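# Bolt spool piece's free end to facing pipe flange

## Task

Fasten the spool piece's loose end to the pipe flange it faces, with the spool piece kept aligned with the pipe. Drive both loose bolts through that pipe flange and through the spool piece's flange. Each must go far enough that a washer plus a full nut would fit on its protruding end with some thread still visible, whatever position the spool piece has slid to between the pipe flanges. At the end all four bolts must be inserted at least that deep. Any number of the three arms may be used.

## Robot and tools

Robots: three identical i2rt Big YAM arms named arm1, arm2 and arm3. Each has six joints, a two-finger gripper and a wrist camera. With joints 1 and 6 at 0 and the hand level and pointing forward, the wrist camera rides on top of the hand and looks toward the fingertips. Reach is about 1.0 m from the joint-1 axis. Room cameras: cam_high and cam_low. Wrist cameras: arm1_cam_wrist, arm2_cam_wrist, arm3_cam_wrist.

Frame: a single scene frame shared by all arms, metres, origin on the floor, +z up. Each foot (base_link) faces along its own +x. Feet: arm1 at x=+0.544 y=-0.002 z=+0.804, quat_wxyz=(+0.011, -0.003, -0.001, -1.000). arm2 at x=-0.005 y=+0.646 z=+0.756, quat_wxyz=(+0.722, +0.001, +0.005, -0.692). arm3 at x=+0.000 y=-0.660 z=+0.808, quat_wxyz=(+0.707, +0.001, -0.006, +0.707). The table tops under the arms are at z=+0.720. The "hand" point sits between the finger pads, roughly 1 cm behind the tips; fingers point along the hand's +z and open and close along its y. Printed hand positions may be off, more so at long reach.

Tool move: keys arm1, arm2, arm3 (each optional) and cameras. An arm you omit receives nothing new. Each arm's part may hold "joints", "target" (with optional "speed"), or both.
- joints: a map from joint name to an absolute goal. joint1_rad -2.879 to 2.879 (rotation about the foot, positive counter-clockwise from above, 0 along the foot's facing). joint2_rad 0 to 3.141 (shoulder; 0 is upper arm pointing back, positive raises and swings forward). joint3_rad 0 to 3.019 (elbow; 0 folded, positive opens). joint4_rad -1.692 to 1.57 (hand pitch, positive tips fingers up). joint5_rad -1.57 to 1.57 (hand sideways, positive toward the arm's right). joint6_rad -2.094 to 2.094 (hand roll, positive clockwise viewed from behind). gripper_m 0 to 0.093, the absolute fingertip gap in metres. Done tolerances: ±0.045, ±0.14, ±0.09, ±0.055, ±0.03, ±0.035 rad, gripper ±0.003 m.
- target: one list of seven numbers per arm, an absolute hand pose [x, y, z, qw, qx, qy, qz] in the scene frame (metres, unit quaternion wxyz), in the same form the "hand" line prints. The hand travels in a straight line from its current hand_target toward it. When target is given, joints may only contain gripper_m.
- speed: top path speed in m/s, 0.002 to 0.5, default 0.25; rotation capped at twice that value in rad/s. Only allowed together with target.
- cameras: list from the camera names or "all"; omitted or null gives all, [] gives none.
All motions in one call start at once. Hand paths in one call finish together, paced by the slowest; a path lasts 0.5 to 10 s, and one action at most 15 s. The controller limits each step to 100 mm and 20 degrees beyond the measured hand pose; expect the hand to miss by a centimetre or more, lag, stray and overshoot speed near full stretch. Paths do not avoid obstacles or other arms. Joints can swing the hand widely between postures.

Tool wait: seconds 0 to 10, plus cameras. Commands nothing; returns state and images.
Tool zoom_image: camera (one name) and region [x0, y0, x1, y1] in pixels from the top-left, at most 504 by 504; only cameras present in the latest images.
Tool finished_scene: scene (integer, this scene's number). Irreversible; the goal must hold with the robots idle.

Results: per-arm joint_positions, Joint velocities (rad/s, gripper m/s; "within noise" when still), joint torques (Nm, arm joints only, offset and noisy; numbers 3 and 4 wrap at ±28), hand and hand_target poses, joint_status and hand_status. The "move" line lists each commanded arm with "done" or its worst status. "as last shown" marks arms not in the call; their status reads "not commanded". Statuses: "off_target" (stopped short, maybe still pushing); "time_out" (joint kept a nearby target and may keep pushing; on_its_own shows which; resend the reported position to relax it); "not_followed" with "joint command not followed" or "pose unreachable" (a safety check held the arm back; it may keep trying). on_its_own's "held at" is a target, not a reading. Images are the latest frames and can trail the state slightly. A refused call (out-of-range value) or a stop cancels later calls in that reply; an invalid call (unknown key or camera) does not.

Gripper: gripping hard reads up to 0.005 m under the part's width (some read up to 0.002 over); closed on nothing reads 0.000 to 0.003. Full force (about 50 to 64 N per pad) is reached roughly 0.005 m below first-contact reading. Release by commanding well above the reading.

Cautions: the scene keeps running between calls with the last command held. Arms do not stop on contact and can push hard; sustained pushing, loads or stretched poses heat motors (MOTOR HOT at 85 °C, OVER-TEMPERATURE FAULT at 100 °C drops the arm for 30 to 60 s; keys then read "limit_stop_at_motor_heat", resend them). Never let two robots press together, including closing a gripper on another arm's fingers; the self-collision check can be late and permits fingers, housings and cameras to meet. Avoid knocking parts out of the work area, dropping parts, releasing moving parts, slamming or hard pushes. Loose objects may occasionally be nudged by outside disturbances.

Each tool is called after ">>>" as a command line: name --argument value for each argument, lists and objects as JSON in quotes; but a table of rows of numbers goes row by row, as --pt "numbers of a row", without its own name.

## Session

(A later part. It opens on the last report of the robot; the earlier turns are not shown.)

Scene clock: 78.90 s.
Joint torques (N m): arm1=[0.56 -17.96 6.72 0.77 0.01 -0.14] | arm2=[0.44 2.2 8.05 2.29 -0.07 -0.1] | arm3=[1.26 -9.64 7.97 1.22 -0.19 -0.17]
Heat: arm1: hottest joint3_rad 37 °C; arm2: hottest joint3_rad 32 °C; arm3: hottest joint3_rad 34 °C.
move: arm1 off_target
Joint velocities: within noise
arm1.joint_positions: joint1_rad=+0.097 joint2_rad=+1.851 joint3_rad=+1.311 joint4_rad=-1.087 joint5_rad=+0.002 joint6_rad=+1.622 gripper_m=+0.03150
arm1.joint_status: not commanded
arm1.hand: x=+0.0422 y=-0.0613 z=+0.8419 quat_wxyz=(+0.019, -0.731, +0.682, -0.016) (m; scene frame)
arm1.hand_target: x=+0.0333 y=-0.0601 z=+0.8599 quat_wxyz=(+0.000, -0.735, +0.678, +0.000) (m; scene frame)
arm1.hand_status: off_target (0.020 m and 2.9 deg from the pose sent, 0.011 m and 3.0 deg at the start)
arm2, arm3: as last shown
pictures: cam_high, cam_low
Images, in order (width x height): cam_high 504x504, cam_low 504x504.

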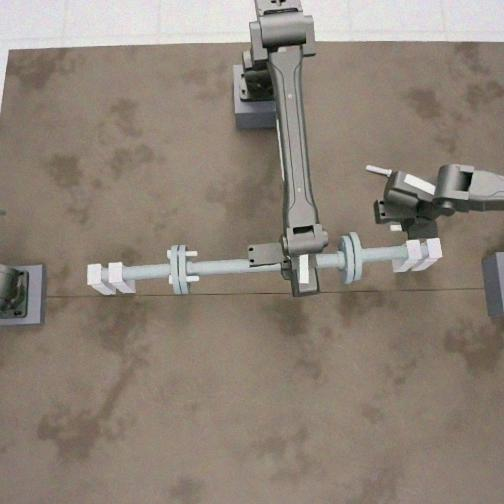

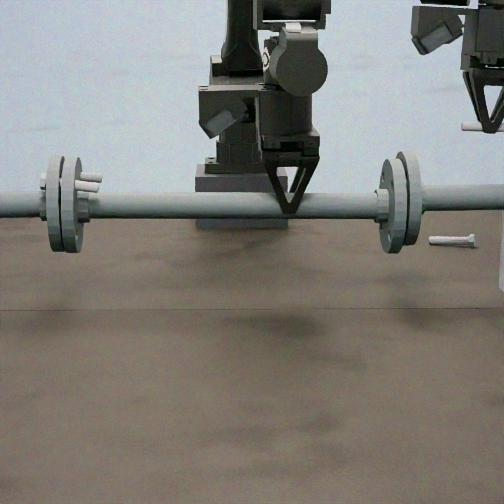

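>>> move --arm1 '{"target":[0.039,-0.060,0.872,0,0.735,-0.678,0],"speed":0.05}' --cameras '["cam_low","cam_high"]'

>>> zoom_image --camera "cam_low" --region '[344, 110, 494, 290]'

>>> zoom_image --camera "cam_high" --region '[310, 180, 450, 300]'

Scene clock: 83.03 s.
Joint torques (N m): arm1=[0.5 -18.26 6.94 0.08 0.05 -0.08] | arm2=[0.44 2.26 8.05 2.3 -0.06 -0.1] | arm3=[1.2 -9.76 7.95 1.21 -0.18 -0.18]
Heat: arm1: hottest joint3_rad 37 °C; arm2: hottest joint3_rad 32 °C; arm3: hottest joint3_rad 34 °C.
move: arm1 off_target
Joint velocities: within noise
arm1.joint_positions: joint1_rad=+0.097 joint2_rad=+1.828 joint3_rad=+1.304 joint4_rad=-1.091 joint5_rad=+0.000 joint6_rad=+1.615 gripper_m=+0.03150
arm1.joint_status: not commanded
arm1.hand: x=+0.0445 y=-0.0612 z=+0.8506 quat_wxyz=(+0.014, -0.733, +0.680, -0.013) (m; scene frame)
arm1.hand_target: x=+0.0392 y=-0.0600 z=+0.8717 quat_wxyz=(+0.000, -0.735, +0.678, +0.000) (m; scene frame)
arm1.hand_status: off_target (0.022 m and 2.2 deg from the pose sent, 0.030 m and 2.9 deg at the start)
arm2, arm3: as last shown
pictures: cam_high, cam_low
Images, in order (width x height): cam_high 504x504, cam_low 504x504.

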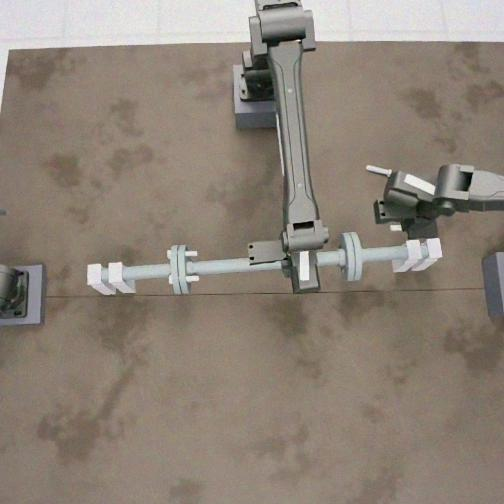

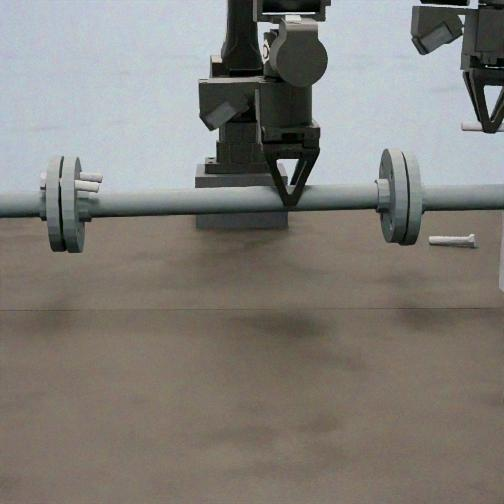

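Scaled by 2.800 from the camera's 504x504 image, which has a finer 720x720 frame.

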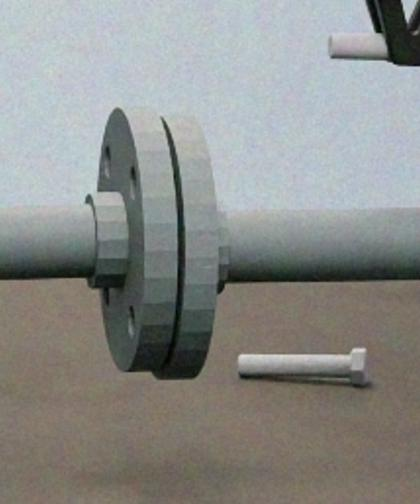

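Scaled by 3.600 from the camera's 504x504 image, which has a finer 720x720 frame.

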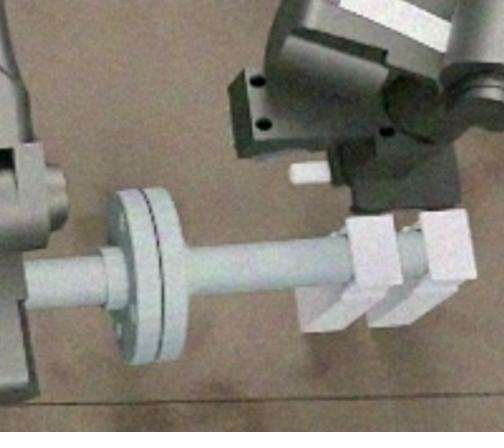

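>>> move --arm1 '{"target":[0.040,-0.060,0.861,0,0.735,-0.678,0],"speed":0.04}' --cameras '["cam_low","cam_high"]'

>>> zoom_image --camera "cam_low" --region '[344, 110, 494, 290]'

>>> zoom_image --camera "cam_high" --region '[310, 180, 450, 300]'

Scene clock: 87.40 s.
Joint torques (N m): arm1=[0.5 -17.38 6.68 0.64 0.05 0] | arm2=[0.44 2.26 8.03 2.29 -0.06 -0.1] | arm3=[1.14 -9.76 7.98 1.25 -0.19 -0.17]
Heat: arm1: hottest joint3_rad 37 °C; arm2: hottest joint3_rad 32 °C; arm3: hottest joint3_rad 34 °C.
move: arm1 off_target
Joint velocities: within noise
arm1.joint_positions: joint1_rad=+0.097 joint2_rad=+1.828 joint3_rad=+1.290 joint4_rad=-1.079 joint5_rad=+0.000 joint6_rad=+1.610 gripper_m=+0.03150
arm1.joint_status: not commanded
arm1.hand: x=+0.0473 y=-0.0610 z=+0.8462 quat_wxyz=(+0.014, -0.734, +0.678, -0.013) (m; scene frame)
arm1.hand_target: x=+0.0401 y=-0.0601 z=+0.8610 quat_wxyz=(+0.000, -0.735, +0.678, +0.000) (m; scene frame)
arm1.hand_status: off_target (0.017 m and 2.2 deg from the pose sent, 0.011 m and 2.2 deg at the start)
arm2, arm3: as last shown
pictures: cam_high, cam_low
Images, in order (width x height): cam_high 504x504, cam_low 504x504.

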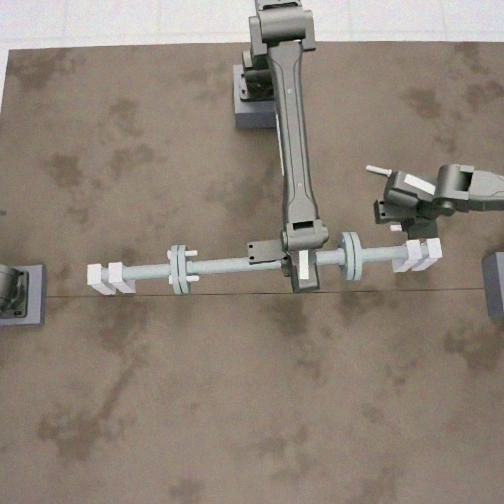

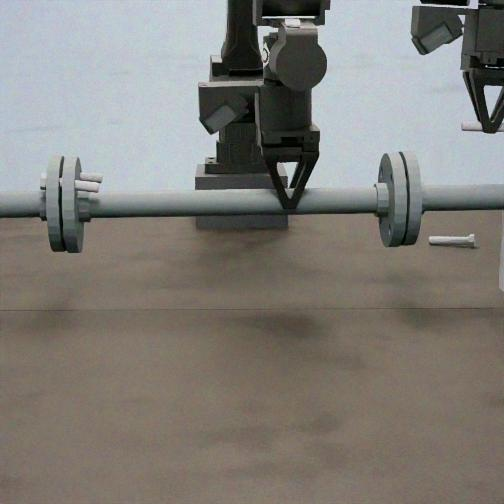

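Scaled by 2.800 from the camera's 504x504 image, which has a finer 720x720 frame.

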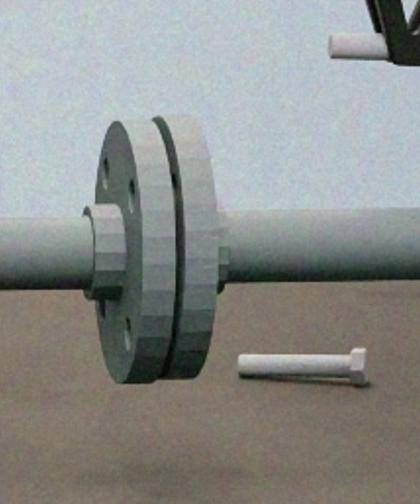

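Scaled by 3.600 from the camera's 504x504 image, which has a finer 720x720 frame.

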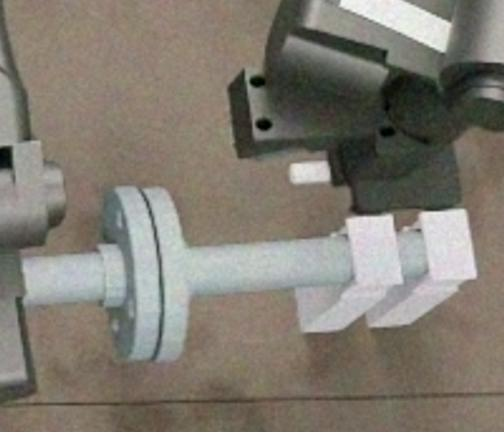

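>>> move --arm1 '{"target":[0.040,-0.060,0.869,0,0.735,-0.678,0],"speed":0.04}' --cameras '["cam_low","cam_high"]'

>>> zoom_image --camera "cam_low" --region '[344, 110, 494, 290]'

>>> zoom_image --camera "cam_high" --region '[310, 180, 450, 300]'

Scene clock: 91.37 s.
Joint torques (N m): arm1=[0.67 -18.08 7.31 -0.03 0.05 0.02] | arm2=[0.44 2.26 8.05 2.32 -0.07 -0.1] | arm3=[1.26 -9.64 7.98 1.24 -0.2 -0.16]
Heat: arm1: hottest joint3_rad 37 °C; arm2: hottest joint3_rad 32 °C; arm3: hottest joint3_rad 34 °C.
move: arm1 off_target
Joint velocities: within noise
arm1.joint_positions: joint1_rad=+0.097 joint2_rad=+1.828 joint3_rad=+1.290 joint4_rad=-1.081 joint5_rad=+0.000 joint6_rad=+1.609 gripper_m=+0.03150
arm1.joint_status: not commanded
arm1.hand: x=+0.0482 y=-0.0609 z=+0.8461 quat_wxyz=(+0.015, -0.735, +0.678, -0.014) (m; scene frame)
arm1.hand_target: x=+0.0405 y=-0.0601 z=+0.8686 quat_wxyz=(+0.000, -0.735, +0.678, +0.000) (m; scene frame)
arm1.hand_status: off_target (0.024 m and 2.4 deg from the pose sent, 0.024 m and 2.2 deg at the start)
arm2, arm3: as last shown
pictures: cam_high, cam_low
Images, in order (width x height): cam_high 504x504, cam_low 504x504.

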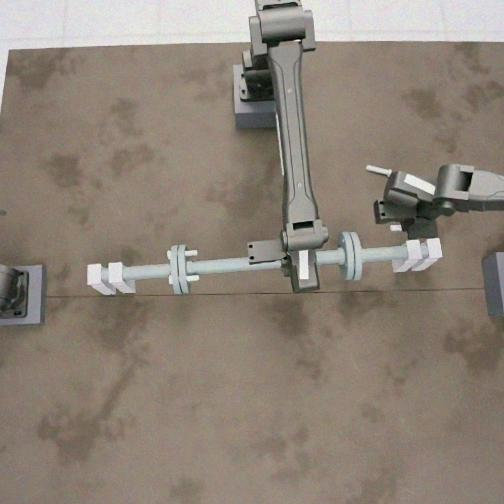

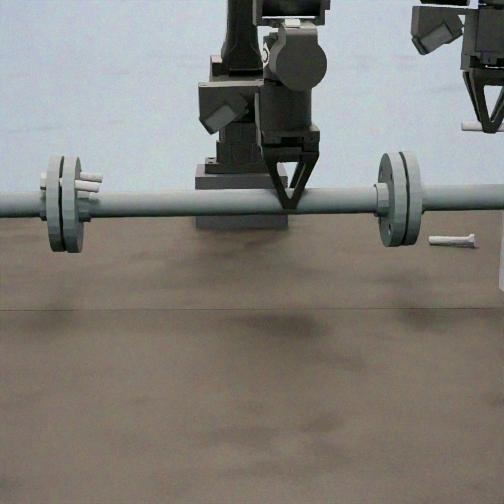

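Scaled by 2.800 from the camera's 504x504 image, which has a finer 720x720 frame.

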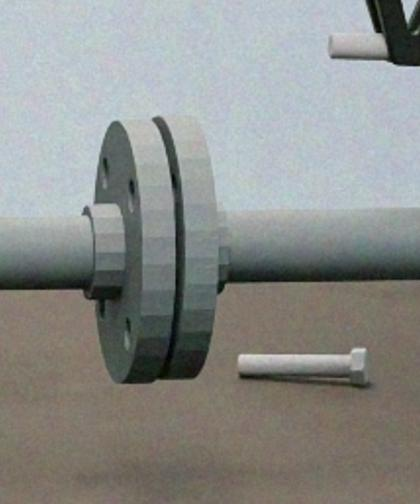

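Scaled by 3.600 from the camera's 504x504 image, which has a finer 720x720 frame.

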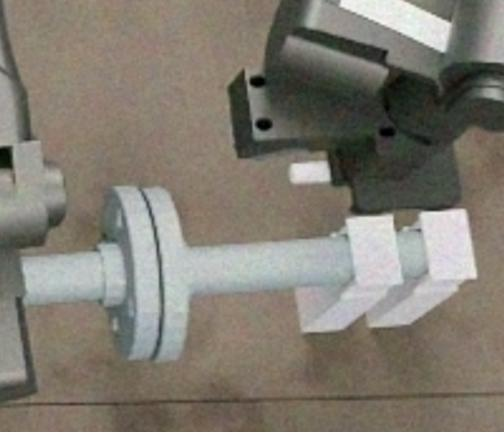

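>>> move --arm1 '{"target":[0.038,-0.060,0.875,0,0.735,-0.678,0],"speed":0.04}' --cameras '["cam_low"]'

>>> zoom_image --camera "cam_low" --region '[344, 110, 494, 290]'

Scene clock: 94.20 s.
Joint torques (N m): arm1=[0.62 -18.08 8.23 -0.09 0.05 0.06] | arm2=[0.44 2.2 8.05 2.3 -0.06 -0.1] | arm3=[1.2 -9.52 7.9 1.25 -0.19 -0.17]
Heat: arm1: hottest joint3_rad 37 °C; arm2: hottest joint3_rad 32 °C; arm3: hottest joint3_rad 34 °C.
move: arm1 off_target
Joint velocities: within noise
arm1.joint_positions: joint1_rad=+0.097 joint2_rad=+1.825 joint3_rad=+1.290 joint4_rad=-1.097 joint5_rad=+0.000 joint6_rad=+1.606 gripper_m=+0.03150
arm1.joint_status: not commanded
arm1.hand: x=+0.0516 y=-0.0605 z=+0.8477 quat_wxyz=(+0.020, -0.736, +0.677, -0.018) (m; scene frame)
arm1.hand_target: x=+0.0388 y=-0.0600 z=+0.8747 quat_wxyz=(+0.000, -0.735, +0.678, +0.000) (m; scene frame)
arm1.hand_status: off_target (0.030 m and 3.1 deg from the pose sent, 0.031 m and 2.4 deg at the start)
arm2.joint_positions: joint1_rad=-0.314 joint2_rad=+0.536 joint3_rad=+1.343 joint4_rad=-1.211 joint5_rad=-0.221 joint6_rad=-0.105 gripper_m=+0.09396
arm2.joint_status: not commanded
arm2.hand: x=-0.0250 y=+0.4220 z=+1.3171 quat_wxyz=(-0.380, -0.595, -0.585, +0.400) (m; scene frame)
arm2.hand_target: x=-0.0240 y=+0.4252 z=+1.3289 quat_wxyz=(-0.386, -0.588, -0.581, +0.410) (m; scene frame)
arm2.hand_status: not commanded
arm3: as last shown
pictures: cam_low
Images, in order (width x height): cam_low 504x504.

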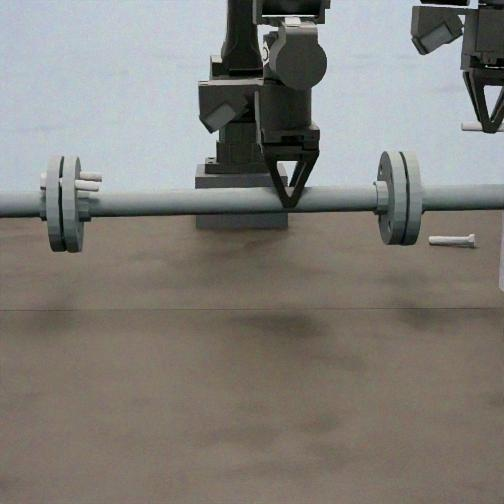

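Scaled by 2.800 from the camera's 504x504 image, which has a finer 720x720 frame.

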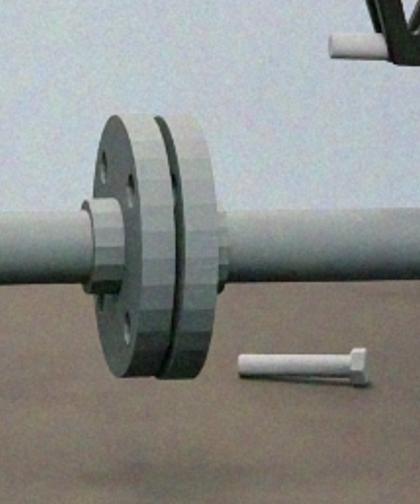

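>>> move --arm1 '{"target":[0.0265,-0.060,0.873,0,0.735,-0.678,0],"speed":0.04}' --cameras '["cam_low","cam_high"]'

>>> zoom_image --camera "cam_low" --region '[344, 110, 494, 290]'

>>> zoom_image --camera "cam_high" --region '[310, 180, 450, 300]'

Scene clock: 98.87 s.
Joint torques (N m): arm1=[0.26 -16.32 9.88 0.03 0.07 0.04] | arm2=[0.44 2.2 8.03 2.3 -0.07 -0.1] | arm3=[1.03 -9.64 7.98 1.21 -0.19 -0.17]
Heat: arm1: hottest joint3_rad 38 °C; arm2: hottest joint3_rad 32 °C; arm3: hottest joint3_rad 34 °C.
move: arm1 off_target
Joint velocities: within noise
arm1.joint_positions: joint1_rad=+0.097 joint2_rad=+1.825 joint3_rad=+1.301 joint4_rad=-1.106 joint5_rad=+0.000 joint6_rad=+1.604 gripper_m=+0.03150
arm1.joint_status: not commanded
arm1.hand: x=+0.0491 y=-0.0608 z=+0.8514 quat_wxyz=(+0.019, -0.737, +0.676, -0.018) (m; scene frame)
arm1.hand_target: x=+0.0277 y=-0.0599 z=+0.8733 quat_wxyz=(+0.000, -0.735, +0.678, +0.000) (m; scene frame)
arm1.hand_status: off_target (0.031 m and 3.0 deg from the pose sent, 0.036 m and 3.1 deg at the start)
arm2, arm3: as last shown
pictures: cam_high, cam_low
Images, in order (width x height): cam_high 504x504, cam_low 504x504.

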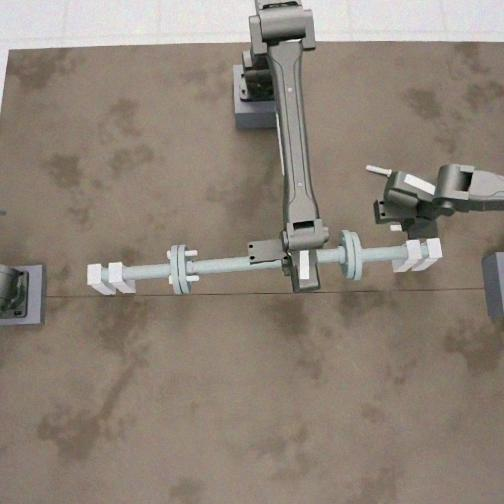

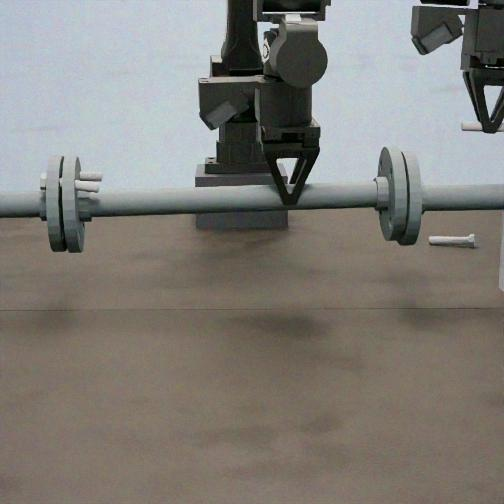

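Scaled by 2.800 from the camera's 504x504 image, which has a finer 720x720 frame.

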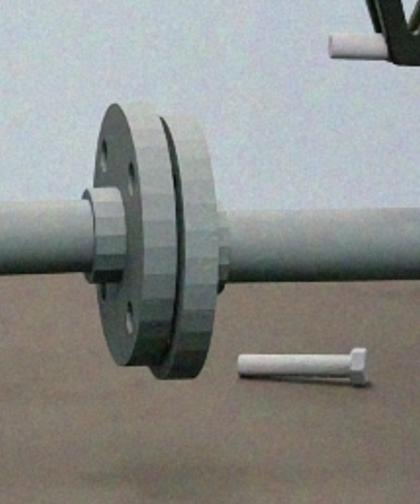

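Scaled by 3.600 from the camera's 504x504 image, which has a finer 720x720 frame.

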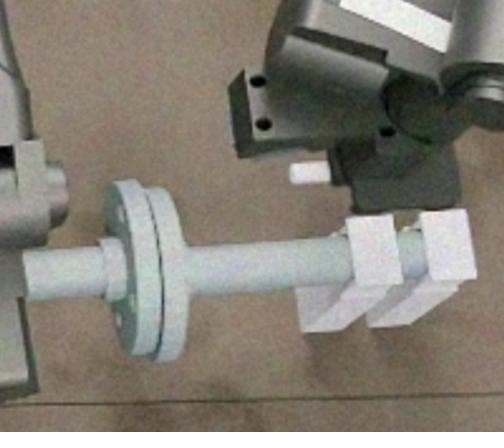

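>>> move --arm1 '{"target":[0.024,-0.060,0.862,0,0.735,-0.678,0],"speed":0.04}' --cameras '["cam_low","cam_high"]'

>>> zoom_image --camera "cam_low" --region '[344, 110, 494, 290]'

>>> zoom_image --camera "cam_high" --region '[310, 180, 450, 300]'

Scene clock: 103.90 s.
Joint torques (N m): arm1=[0.26 -15.91 9.52 0.73 0.05 0.03] | arm2=[0.44 2.26 8.05 2.3 -0.06 -0.1] | arm3=[1.2 -9.7 7.97 1.25 -0.2 -0.17]
Heat: arm1: hottest joint3_rad 39 °C; arm2: hottest joint3_rad 32 °C; arm3: hottest joint3_rad 34 °C.
move: arm1 off_target
Joint velocities: within noise
arm1.joint_positions: joint1_rad=+0.097 joint2_rad=+1.838 joint3_rad=+1.301 joint4_rad=-1.100 joint5_rad=+0.000 joint6_rad=+1.604 gripper_m=+0.03150
arm1.joint_status: not commanded
arm1.hand: x=+0.0487 y=-0.0608 z=+0.8449 quat_wxyz=(+0.022, -0.737, +0.676, -0.020) (m; scene frame)
arm1.hand_target: x=+0.0252 y=-0.0599 z=+0.8627 quat_wxyz=(+0.000, -0.735, +0.678, +0.000) (m; scene frame)
arm1.hand_status: off_target (0.030 m and 3.4 deg from the pose sent, 0.027 m and 3.0 deg at the start)
arm2, arm3: as last shown
pictures: cam_high, cam_low
Images, in order (width x height): cam_high 504x504, cam_low 504x504.

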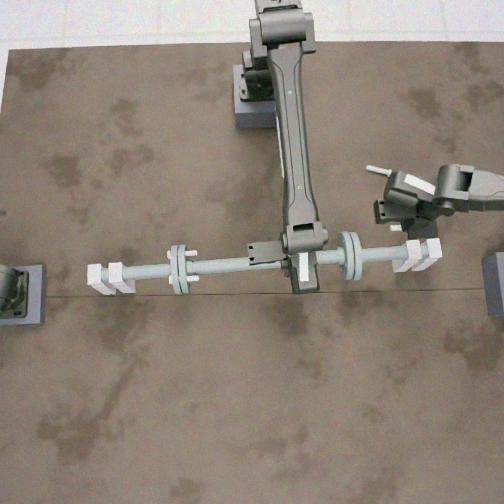

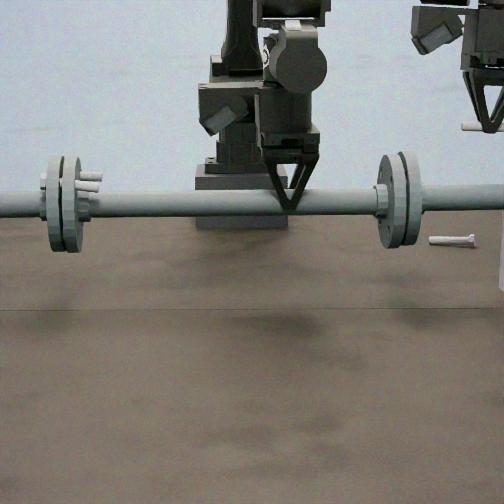

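Scaled by 2.800 from the camera's 504x504 image, which has a finer 720x720 frame.

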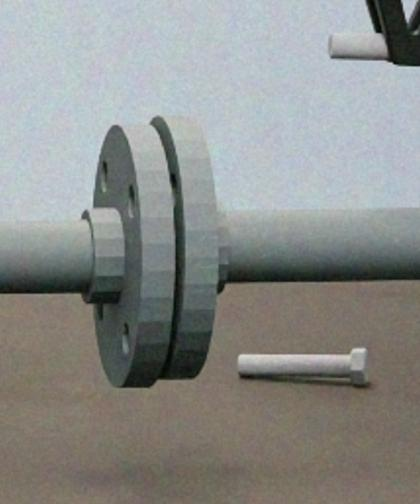

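Scaled by 3.600 from the camera's 504x504 image, which has a finer 720x720 frame.

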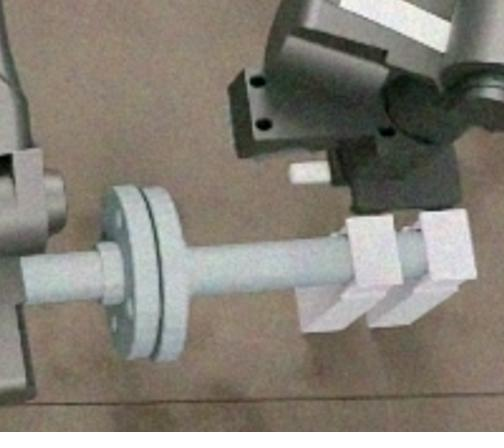

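>>> move --arm1 '{"target":[0.0252,-0.060,0.869,0,0.735,-0.678,0],"speed":0.04}' --cameras '[]'

Scene clock: 108.83 s.
Joint torques (N m): arm1=[0.26 -16.79 9.78 0.1 0.05 0.04] | arm2=[0.38 2.26 8.05 2.3 -0.06 -0.1] | arm3=[1.26 -9.64 7.98 1.25 -0.2 -0.17]
Heat: arm1: hottest joint3_rad 40 °C; arm2: hottest joint3_rad 33 °C; arm3: hottest joint3_rad 34 °C.
move: arm1 off_target
Joint velocities: within noise
arm1.joint_positions: joint1_rad=+0.097 joint2_rad=+1.838 joint3_rad=+1.301 joint4_rad=-1.100 joint5_rad=+0.000 joint6_rad=+1.604 gripper_m=+0.03150
arm1.joint_status: not commanded
arm1.hand: x=+0.0487 y=-0.0608 z=+0.8449 quat_wxyz=(+0.022, -0.737, +0.676, -0.020) (m; scene frame)
arm1.hand_target: x=+0.0266 y=-0.0599 z=+0.8695 quat_wxyz=(+0.000, -0.735, +0.678, +0.000) (m; scene frame)
arm1.hand_status: off_target (0.034 m and 3.4 deg from the pose sent, 0.034 m and 3.4 deg at the start)
arm2: as last shown
arm3.joint_positions: joint1_rad=-0.327 joint2_rad=+1.323 joint3_rad=+0.928 joint4_rad=-1.108 joint5_rad=-0.028 joint6_rad=-0.387 gripper_m=+0.01078
arm3.joint_status: not commanded
arm3.hand: x=+0.1117 y=-0.3153 z=+0.9336 quat_wxyz=(-0.031, +0.728, -0.684, -0.027) (m; scene frame)
arm3.hand_target: x=+0.1100 y=-0.3101 z=+0.9401 quat_wxyz=(-0.045, +0.734, -0.677, -0.035) (m; scene frame)
arm3.hand_status: not commanded
pictures: none
No camera images: "cameras" was empty.

>>> move --arm1 '{"target":[0.0240,-0.060,0.8735,0,0.735,-0.678,0],"speed":0.04}' --cameras '["cam_low","cam_high"]'

>>> zoom_image --camera "cam_low" --region '[344, 110, 494, 290]'

>>> zoom_image --camera "cam_high" --region '[310, 180, 450, 300]'

Scene clock: 112.80 s.
Joint torques (N m): arm1=[0.38 -16.97 9.84 0.05 0.05 0.04] | arm2=[0.44 2.26 8.05 2.29 -0.07 -0.1] | arm3=[1.26 -9.58 7.95 1.29 -0.2 -0.16]
Heat: arm1: hottest joint3_rad 41 °C; arm2: hottest joint3_rad 33 °C; arm3: hottest joint3_rad 34 °C.
move: arm1 off_target
Joint velocities: within noise
arm1.joint_positions: joint1_rad=+0.097 joint2_rad=+1.838 joint3_rad=+1.309 joint4_rad=-1.111 joint5_rad=+0.000 joint6_rad=+1.604 gripper_m=+0.03150
arm1.joint_status: not commanded
arm1.hand: x=+0.0479 y=-0.0609 z=+0.8477 quat_wxyz=(+0.023, -0.736, +0.676, -0.021) (m; scene frame)
arm1.hand_target: x=+0.0255 y=-0.0598 z=+0.8739 quat_wxyz=(+0.000, -0.735, +0.678, +0.000) (m; scene frame)
arm1.hand_status: off_target (0.035 m and 3.6 deg from the pose sent, 0.038 m and 3.4 deg at the start)
arm2, arm3: as last shown
pictures: cam_high, cam_low
Images, in order (width x height): cam_high 504x504, cam_low 504x504.

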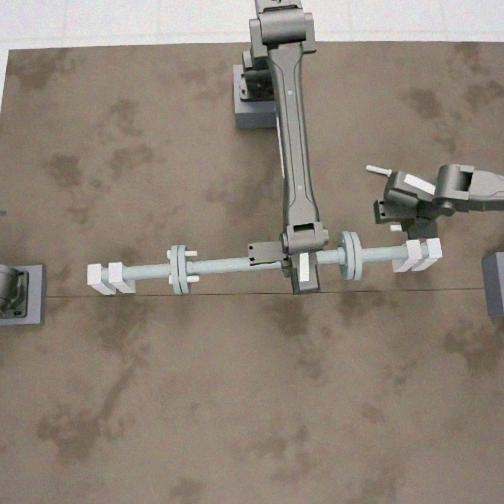

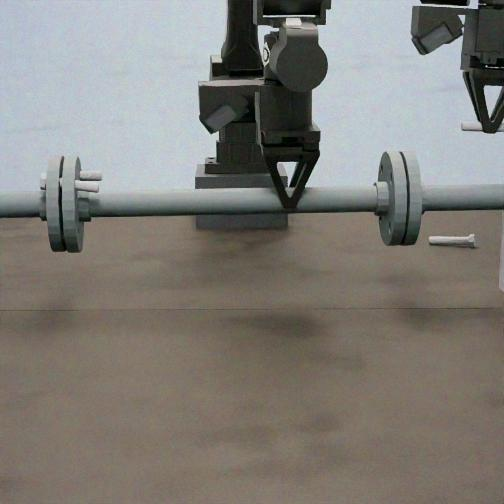

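Scaled by 2.800 from the camera's 504x504 image, which has a finer 720x720 frame.

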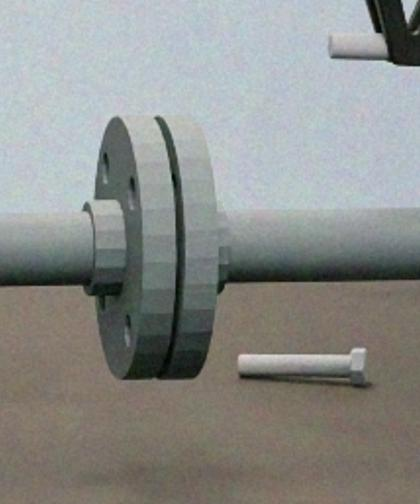

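Scaled by 3.600 from the camera's 504x504 image, which has a finer 720x720 frame.

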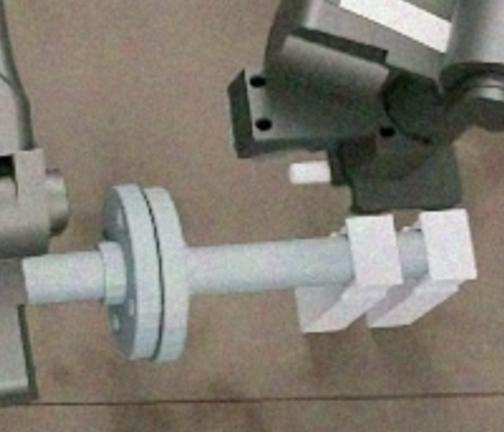

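>>> move --arm3 '{"target":[0.104,-0.290,0.908,-0.045,0.728,-0.684,-0.035],"speed":0.15}' --cameras '["arm3_cam_wrist","cam_low","cam_high"]'

>>> zoom_image --camera "cam_low" --region '[374, 130, 484, 250]'

>>> zoom_image --camera "cam_high" --region '[310, 180, 450, 300]'

Scene clock: 120.13 s.
Joint torques (N m): arm1=[0.26 -16.91 9.84 0.12 0.05 0.04] | arm2=[0.38 2.2 8.06 2.3 -0.07 -0.1] | arm3=[1.38 -9.17 7.75 1.33 -0.03 0.03]
Heat: arm1: hottest joint3_rad 40 °C; arm2: hottest joint3_rad 33 °C; arm3: hottest joint3_rad 34 °C.
move: arm3 done
Joint velocities: within noise
arm1.joint_positions: joint1_rad=+0.097 joint2_rad=+1.838 joint3_rad=+1.310 joint4_rad=-1.111 joint5_rad=+0.000 joint6_rad=+1.604 gripper_m=+0.03150
arm1.joint_status: not commanded
arm1.hand: x=+0.0477 y=-0.0609 z=+0.8478 quat_wxyz=(+0.023, -0.736, +0.676, -0.021) (m; scene frame)
arm1.hand_target: x=+0.0253 y=-0.0599 z=+0.8740 quat_wxyz=(+0.000, -0.735, +0.678, +0.000) (m; scene frame)
arm1.hand_status: not commanded
arm2: as last shown
arm3.joint_positions: joint1_rad=-0.296 joint2_rad=+1.390 joint3_rad=+0.912 joint4_rad=-1.011 joint5_rad=-0.028 joint6_rad=-0.357 gripper_m=+0.01078
arm3.joint_status: not commanded
arm3.hand: x=+0.1058 y=-0.2963 z=+0.9066 quat_wxyz=(-0.037, +0.728, -0.684, -0.032) (m; scene frame)
arm3.hand_target: x=+0.1039 y=-0.2900 z=+0.9081 quat_wxyz=(-0.045, +0.728, -0.683, -0.035) (m; scene frame)
arm3.hand_status: done (0.007 m and 1.0 deg from the pose sent, 0.037 m and 1.9 deg at the start)
pictures: arm3_cam_wrist, cam_high, cam_low
Images, in order (width x height): arm3_cam_wrist 504x504, cam_high 504x504, cam_low 504x504.

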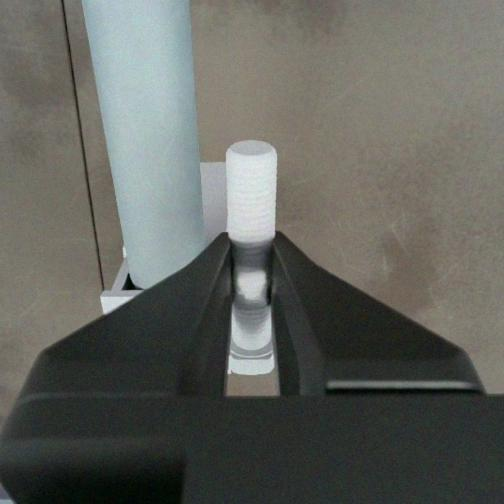

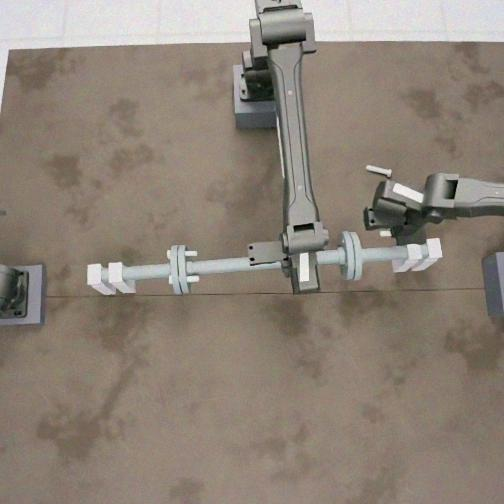

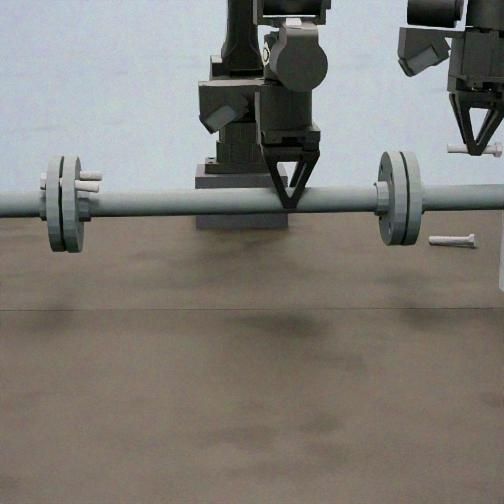

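Scaled by 4.200 from the camera's 504x504 image, which has a finer 720x720 frame.

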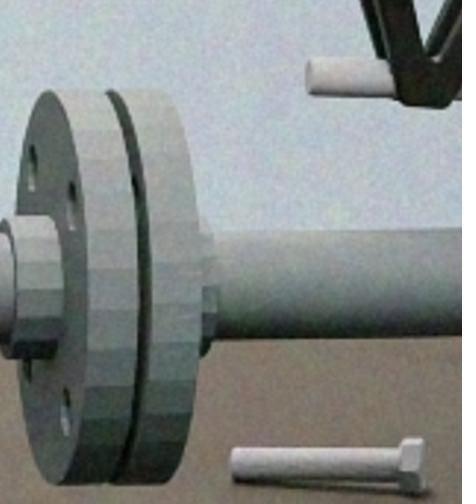

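Scaled by 3.600 from the camera's 504x504 image, which has a finer 720x720 frame.

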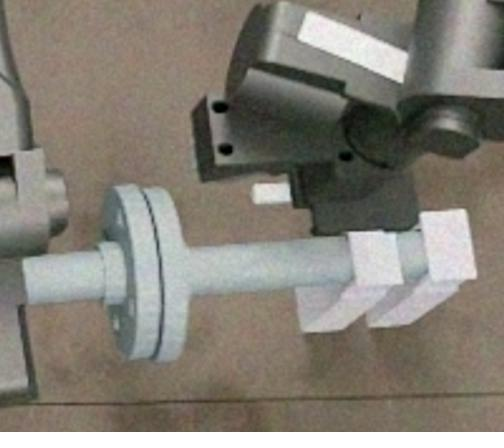

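>>> move --arm3 '{"target":[0.097,-0.268,0.900,-0.045,0.728,-0.684,-0.035],"speed":0.08}' --cameras '["arm3_cam_wrist","cam_low"]'

>>> zoom_image --camera "cam_low" --region '[374, 130, 484, 250]'

Scene clock: 127.93 s.
Joint torques (N m): arm1=[0.38 -17.08 9.85 0.08 0.05 0.04] | arm2=[0.44 2.26 8.06 2.29 -0.07 -0.1] | arm3=[1.44 -9.35 10.39 1.22 0.04 0.02]
Heat: arm1: hottest joint3_rad 40 °C; arm2: hottest joint3_rad 33 °C; arm3: hottest joint3_rad 34 °C.
move: arm3 off_target
Joint velocities: within noise
arm1, arm2: as last shown
arm3.joint_positions: joint1_rad=-0.263 joint2_rad=+1.445 joint3_rad=+0.912 joint4_rad=-0.988 joint5_rad=-0.027 joint6_rad=-0.324 gripper_m=+0.01078
arm3.joint_status: not commanded
arm3.hand: x=+0.0949 y=-0.2898 z=+0.8871 quat_wxyz=(-0.022, +0.729, -0.684, -0.024) (m; scene frame)
arm3.hand_target: x=+0.0967 y=-0.2688 z=+0.9006 quat_wxyz=(-0.045, +0.728, -0.684, -0.035) (m; scene frame)
arm3.hand_status: off_target (0.025 m and 2.9 deg from the pose sent, 0.030 m and 1.1 deg at the start)
pictures: arm3_cam_wrist, cam_low
Images, in order (width x height): arm3_cam_wrist 504x504, cam_low 504x504.

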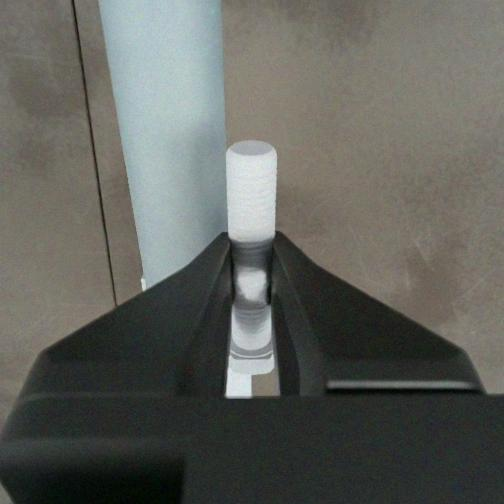

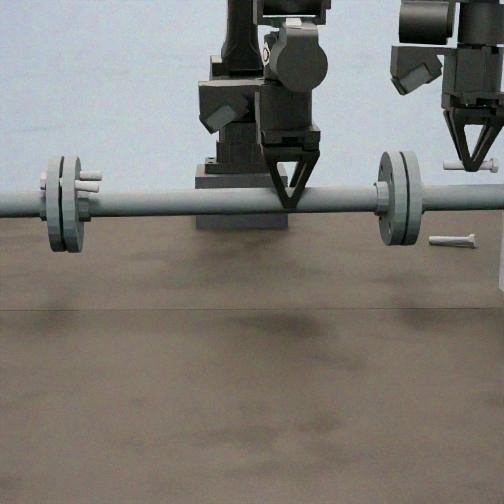

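Scaled by 4.200 from the camera's 504x504 image, which has a finer 720x720 frame.

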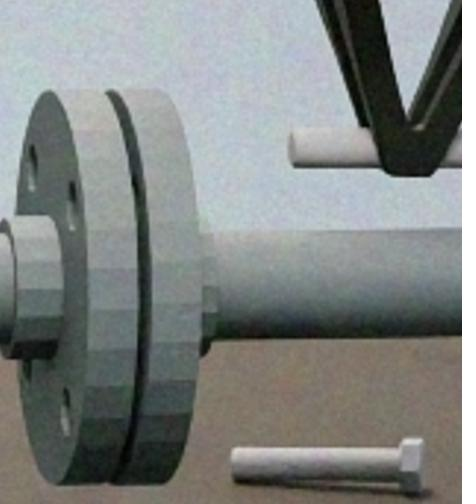

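>>> move --arm3 '{"target":[0.105,-0.255,0.908,-0.045,0.728,-0.684,-0.035],"speed":0.08}' --cameras '[]'

>>> move --arm3 '{"target":[0.104,-0.235,0.906,-0.045,0.728,-0.684,-0.035],"speed":0.05}' --cameras '["arm3_cam_wrist","cam_low"]'

>>> zoom_image --camera "cam_low" --region '[374, 130, 484, 250]'

Scene clock: 133.83 s.
Joint torques (N m): arm1=[0.38 -17.03 9.84 0.08 0.06 0.04] | arm2=[0.38 2.26 8.03 2.3 -0.06 -0.1] | arm3=[0.44 -10.05 11.36 0.36 0.02 -0.08]
Heat: arm1: hottest joint3_rad 40 °C; arm2: hottest joint3_rad 33 °C; arm3: hottest joint3_rad 34 °C.
move: arm3 off_target
Joint velocities: within noise
arm1, arm2: as last shown
arm3.joint_positions: joint1_rad=-0.263 joint2_rad=+1.468 joint3_rad=+0.952 joint4_rad=-0.988 joint5_rad=-0.027 joint6_rad=-0.323 gripper_m=+0.01078
arm3.joint_status: not commanded
arm3.hand: x=+0.0990 y=-0.2743 z=+0.8923 quat_wxyz=(-0.029, +0.728, -0.684, -0.028) (m; scene frame)
arm3.hand_target: x=+0.1048 y=-0.2558 z=+0.9082 quat_wxyz=(-0.045, +0.728, -0.684, -0.035) (m; scene frame)
arm3.hand_status: off_target (0.026 m and 2.0 deg from the pose sent, 0.042 m and 2.9 deg at the start)
pictures: none
No camera images: "cameras" was empty.

Scene clock: 134.87 s.
Joint torques (N m): arm1=[0.32 -16.97 9.83 0.08 0.05 0.04] | arm2=[0.44 2.26 8.05 2.3 -0.07 -0.1] | arm3=[1.55 -10.46 11.49 0.36 0.04 0.04]
Heat: arm1: hottest joint3_rad 40 °C; arm2: hottest joint3_rad 33 °C; arm3: hottest joint3_rad 34 °C.
move: arm3 off_target
Joint velocities: within noise
arm1: as last shown
arm2.joint_positions: joint1_rad=-0.314 joint2_rad=+0.536 joint3_rad=+1.343 joint4_rad=-1.211 joint5_rad=-0.221 joint6_rad=-0.105 gripper_m=+0.09396
arm2.joint_status: not commanded
arm2.hand: x=-0.0250 y=+0.4220 z=+1.3171 quat_wxyz=(-0.380, -0.595, -0.585, +0.400) (m; scene frame)
arm2.hand_target: x=-0.0240 y=+0.4252 z=+1.3289 quat_wxyz=(-0.386, -0.588, -0.581, +0.410) (m; scene frame)
arm2.hand_status: not commanded
arm3.joint_positions: joint1_rad=-0.260 joint2_rad=+1.518 joint3_rad=+1.000 joint4_rad=-0.988 joint5_rad=-0.026 joint6_rad=-0.320 gripper_m=+0.01078
arm3.joint_status: not commanded
arm3.hand: x=+0.1027 y=-0.2565 z=+0.8899 quat_wxyz=(-0.028, +0.728, -0.684, -0.028) (m; scene frame)
arm3.hand_target: x=+0.1037 y=-0.2359 z=+0.9063 quat_wxyz=(-0.045, +0.728, -0.684, -0.035) (m; scene frame)
arm3.hand_status: off_target (0.027 m and 2.1 deg from the pose sent, 0.042 m and 2.0 deg at the start)
pictures: arm3_cam_wrist, cam_low
Images, in order (width x height): arm3_cam_wrist 504x504, cam_low 504x504.

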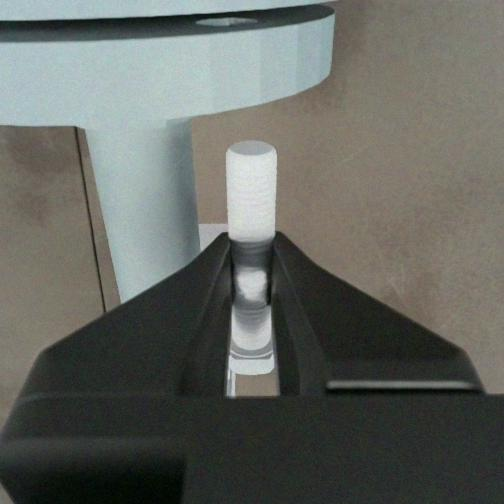

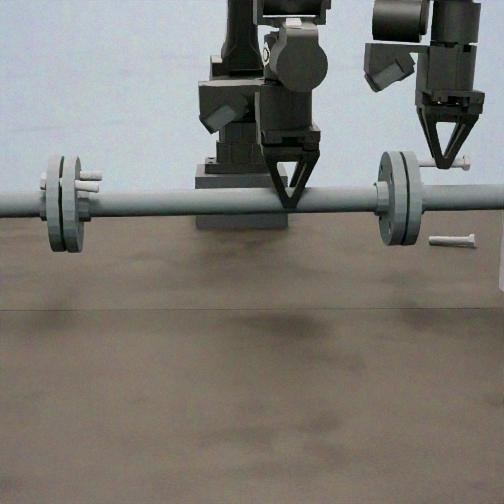

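Scaled by 4.200 from the camera's 504x504 image, which has a finer 720x720 frame.

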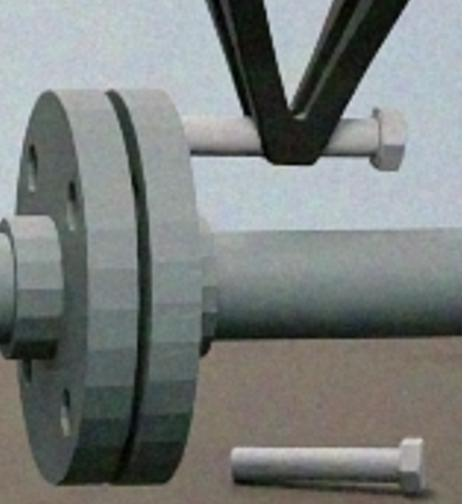

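>>> move --arm3 '{"target":[0.0935,-0.256,0.902,-0.045,0.728,-0.684,-0.035],"speed":0.06}' --cameras '[]'

>>> move --arm3 '{"target":[0.0960,-0.228,0.908,-0.045,0.728,-0.684,-0.035],"speed":0.05}' --cameras '[]'

>>> move --arm3 '{"target":[0.0960,-0.223,0.900,-0.045,0.728,-0.684,-0.035],"speed":0.03}' --cameras '["arm3_cam_wrist","cam_low"]'

>>> zoom_image --camera "cam_low" --region '[374, 130, 484, 250]'

Scene clock: 143.57 s.
Joint torques (N m): arm1=[0.32 -17.03 9.84 0.09 0.05 0.04] | arm2=[0.38 2.2 8.05 2.3 -0.07 -0.1] | arm3=[1.32 -11.81 7.46 1.06 0.04 0]
Heat: arm1: hottest joint3_rad 40 °C; arm2: hottest joint3_rad 33 °C; arm3: hottest joint3_rad 36 °C.
move: arm3 done
Joint velocities: within noise
arm1, arm2: as last shown
arm3.joint_positions: joint1_rad=-0.248 joint2_rad=+1.491 joint3_rad=+0.986 joint4_rad=-0.988 joint5_rad=-0.025 joint6_rad=-0.308 gripper_m=+0.01078
arm3.joint_status: not commanded
arm3.hand: x=+0.0969 y=-0.2599 z=+0.8955 quat_wxyz=(-0.034, +0.728, -0.684, -0.030) (m; scene frame)
arm3.hand_target: x=+0.0936 y=-0.2560 z=+0.9021 quat_wxyz=(-0.045, +0.728, -0.684, -0.035) (m; scene frame)
arm3.hand_status: done (0.008 m and 1.4 deg from the pose sent, 0.015 m and 2.1 deg at the start)
pictures: none
No camera images: "cameras" was empty.

Scene clock: 144.77 s.
Joint torques (N m): arm1=[0.38 -16.97 9.84 0.08 0.05 0.04] | arm2=[0.44 2.26 8.05 2.3 -0.07 -0.09] | arm3=[1.44 -10.81 11.44 0.25 0.04 0.04]
Heat: arm1: hottest joint3_rad 40 °C; arm2: hottest joint3_rad 33 °C; arm3: hottest joint3_rad 36 °C.
move: arm3 off_target
Joint velocities: within noise
arm1, arm2: as last shown
arm3.joint_positions: joint1_rad=-0.238 joint2_rad=+1.528 joint3_rad=+1.018 joint4_rad=-0.992 joint5_rad=-0.024 joint6_rad=-0.298 gripper_m=+0.01078
arm3.joint_status: not commanded
arm3.hand: x=+0.0956 y=-0.2484 z=+0.8921 quat_wxyz=(-0.029, +0.728, -0.684, -0.028) (m; scene frame)
arm3.hand_target: x=+0.0957 y=-0.2288 z=+0.9082 quat_wxyz=(-0.045, +0.728, -0.684, -0.035) (m; scene frame)
arm3.hand_status: off_target (0.026 m and 2.0 deg from the pose sent, 0.034 m and 1.4 deg at the start)
pictures: none
No camera images: "cameras" was empty.

Scene clock: 145.73 s.
Joint torques (N m): arm1=[0.32 -16.97 9.84 0.08 0.05 0.04] | arm2=[0.44 2.2 8.05 2.29 -0.07 -0.09] | arm3=[1.55 -11.34 11.59 0.96 0.05 0.03]
Heat: arm1: hottest joint3_rad 40 °C; arm2: hottest joint3_rad 33 °C; arm3: hottest joint3_rad 36 °C.
move: arm3 off_target
Joint velocities: within noise
arm1, arm2: as last shown
arm3.joint_positions: joint1_rad=-0.236 joint2_rad=+1.550 joint3_rad=+1.018 joint4_rad=-0.992 joint5_rad=-0.024 joint6_rad=-0.295 gripper_m=+0.01078
arm3.joint_status: not commanded
arm3.hand: x=+0.0944 y=-0.2492 z=+0.8835 quat_wxyz=(-0.020, +0.728, -0.685, -0.023) (m; scene frame)
arm3.hand_target: x=+0.0956 y=-0.2242 z=+0.9006 quat_wxyz=(-0.045, +0.728, -0.684, -0.035) (m; scene frame)
arm3.hand_status: off_target (0.031 m and 3.2 deg from the pose sent, 0.027 m and 1.9 deg at the start)
pictures: arm3_cam_wrist, cam_low
Images, in order (width x height): arm3_cam_wrist 504x504, cam_low 504x504.

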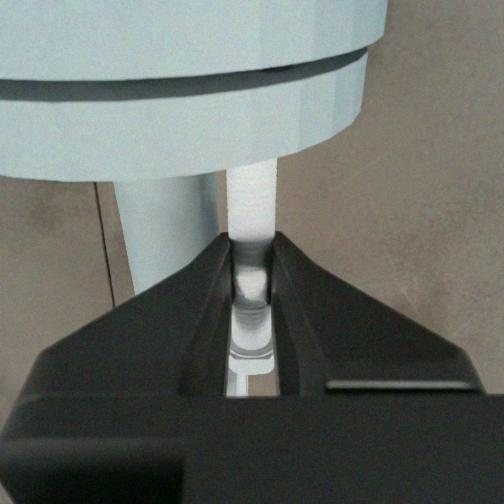

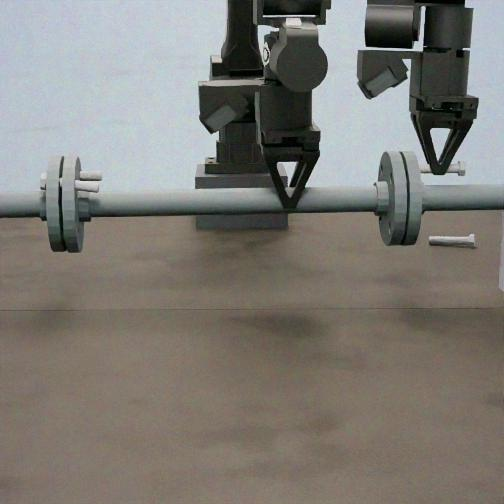

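Scaled by 4.200 from the camera's 504x504 image, which has a finer 720x720 frame.

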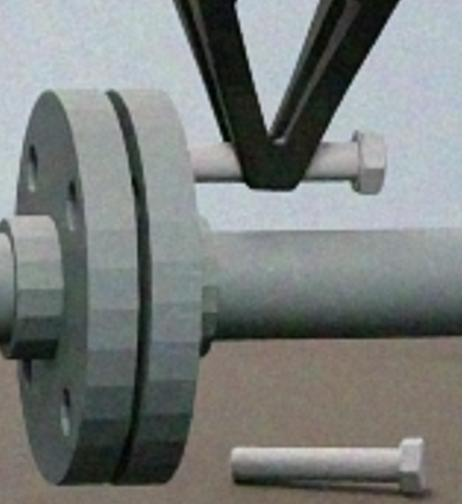

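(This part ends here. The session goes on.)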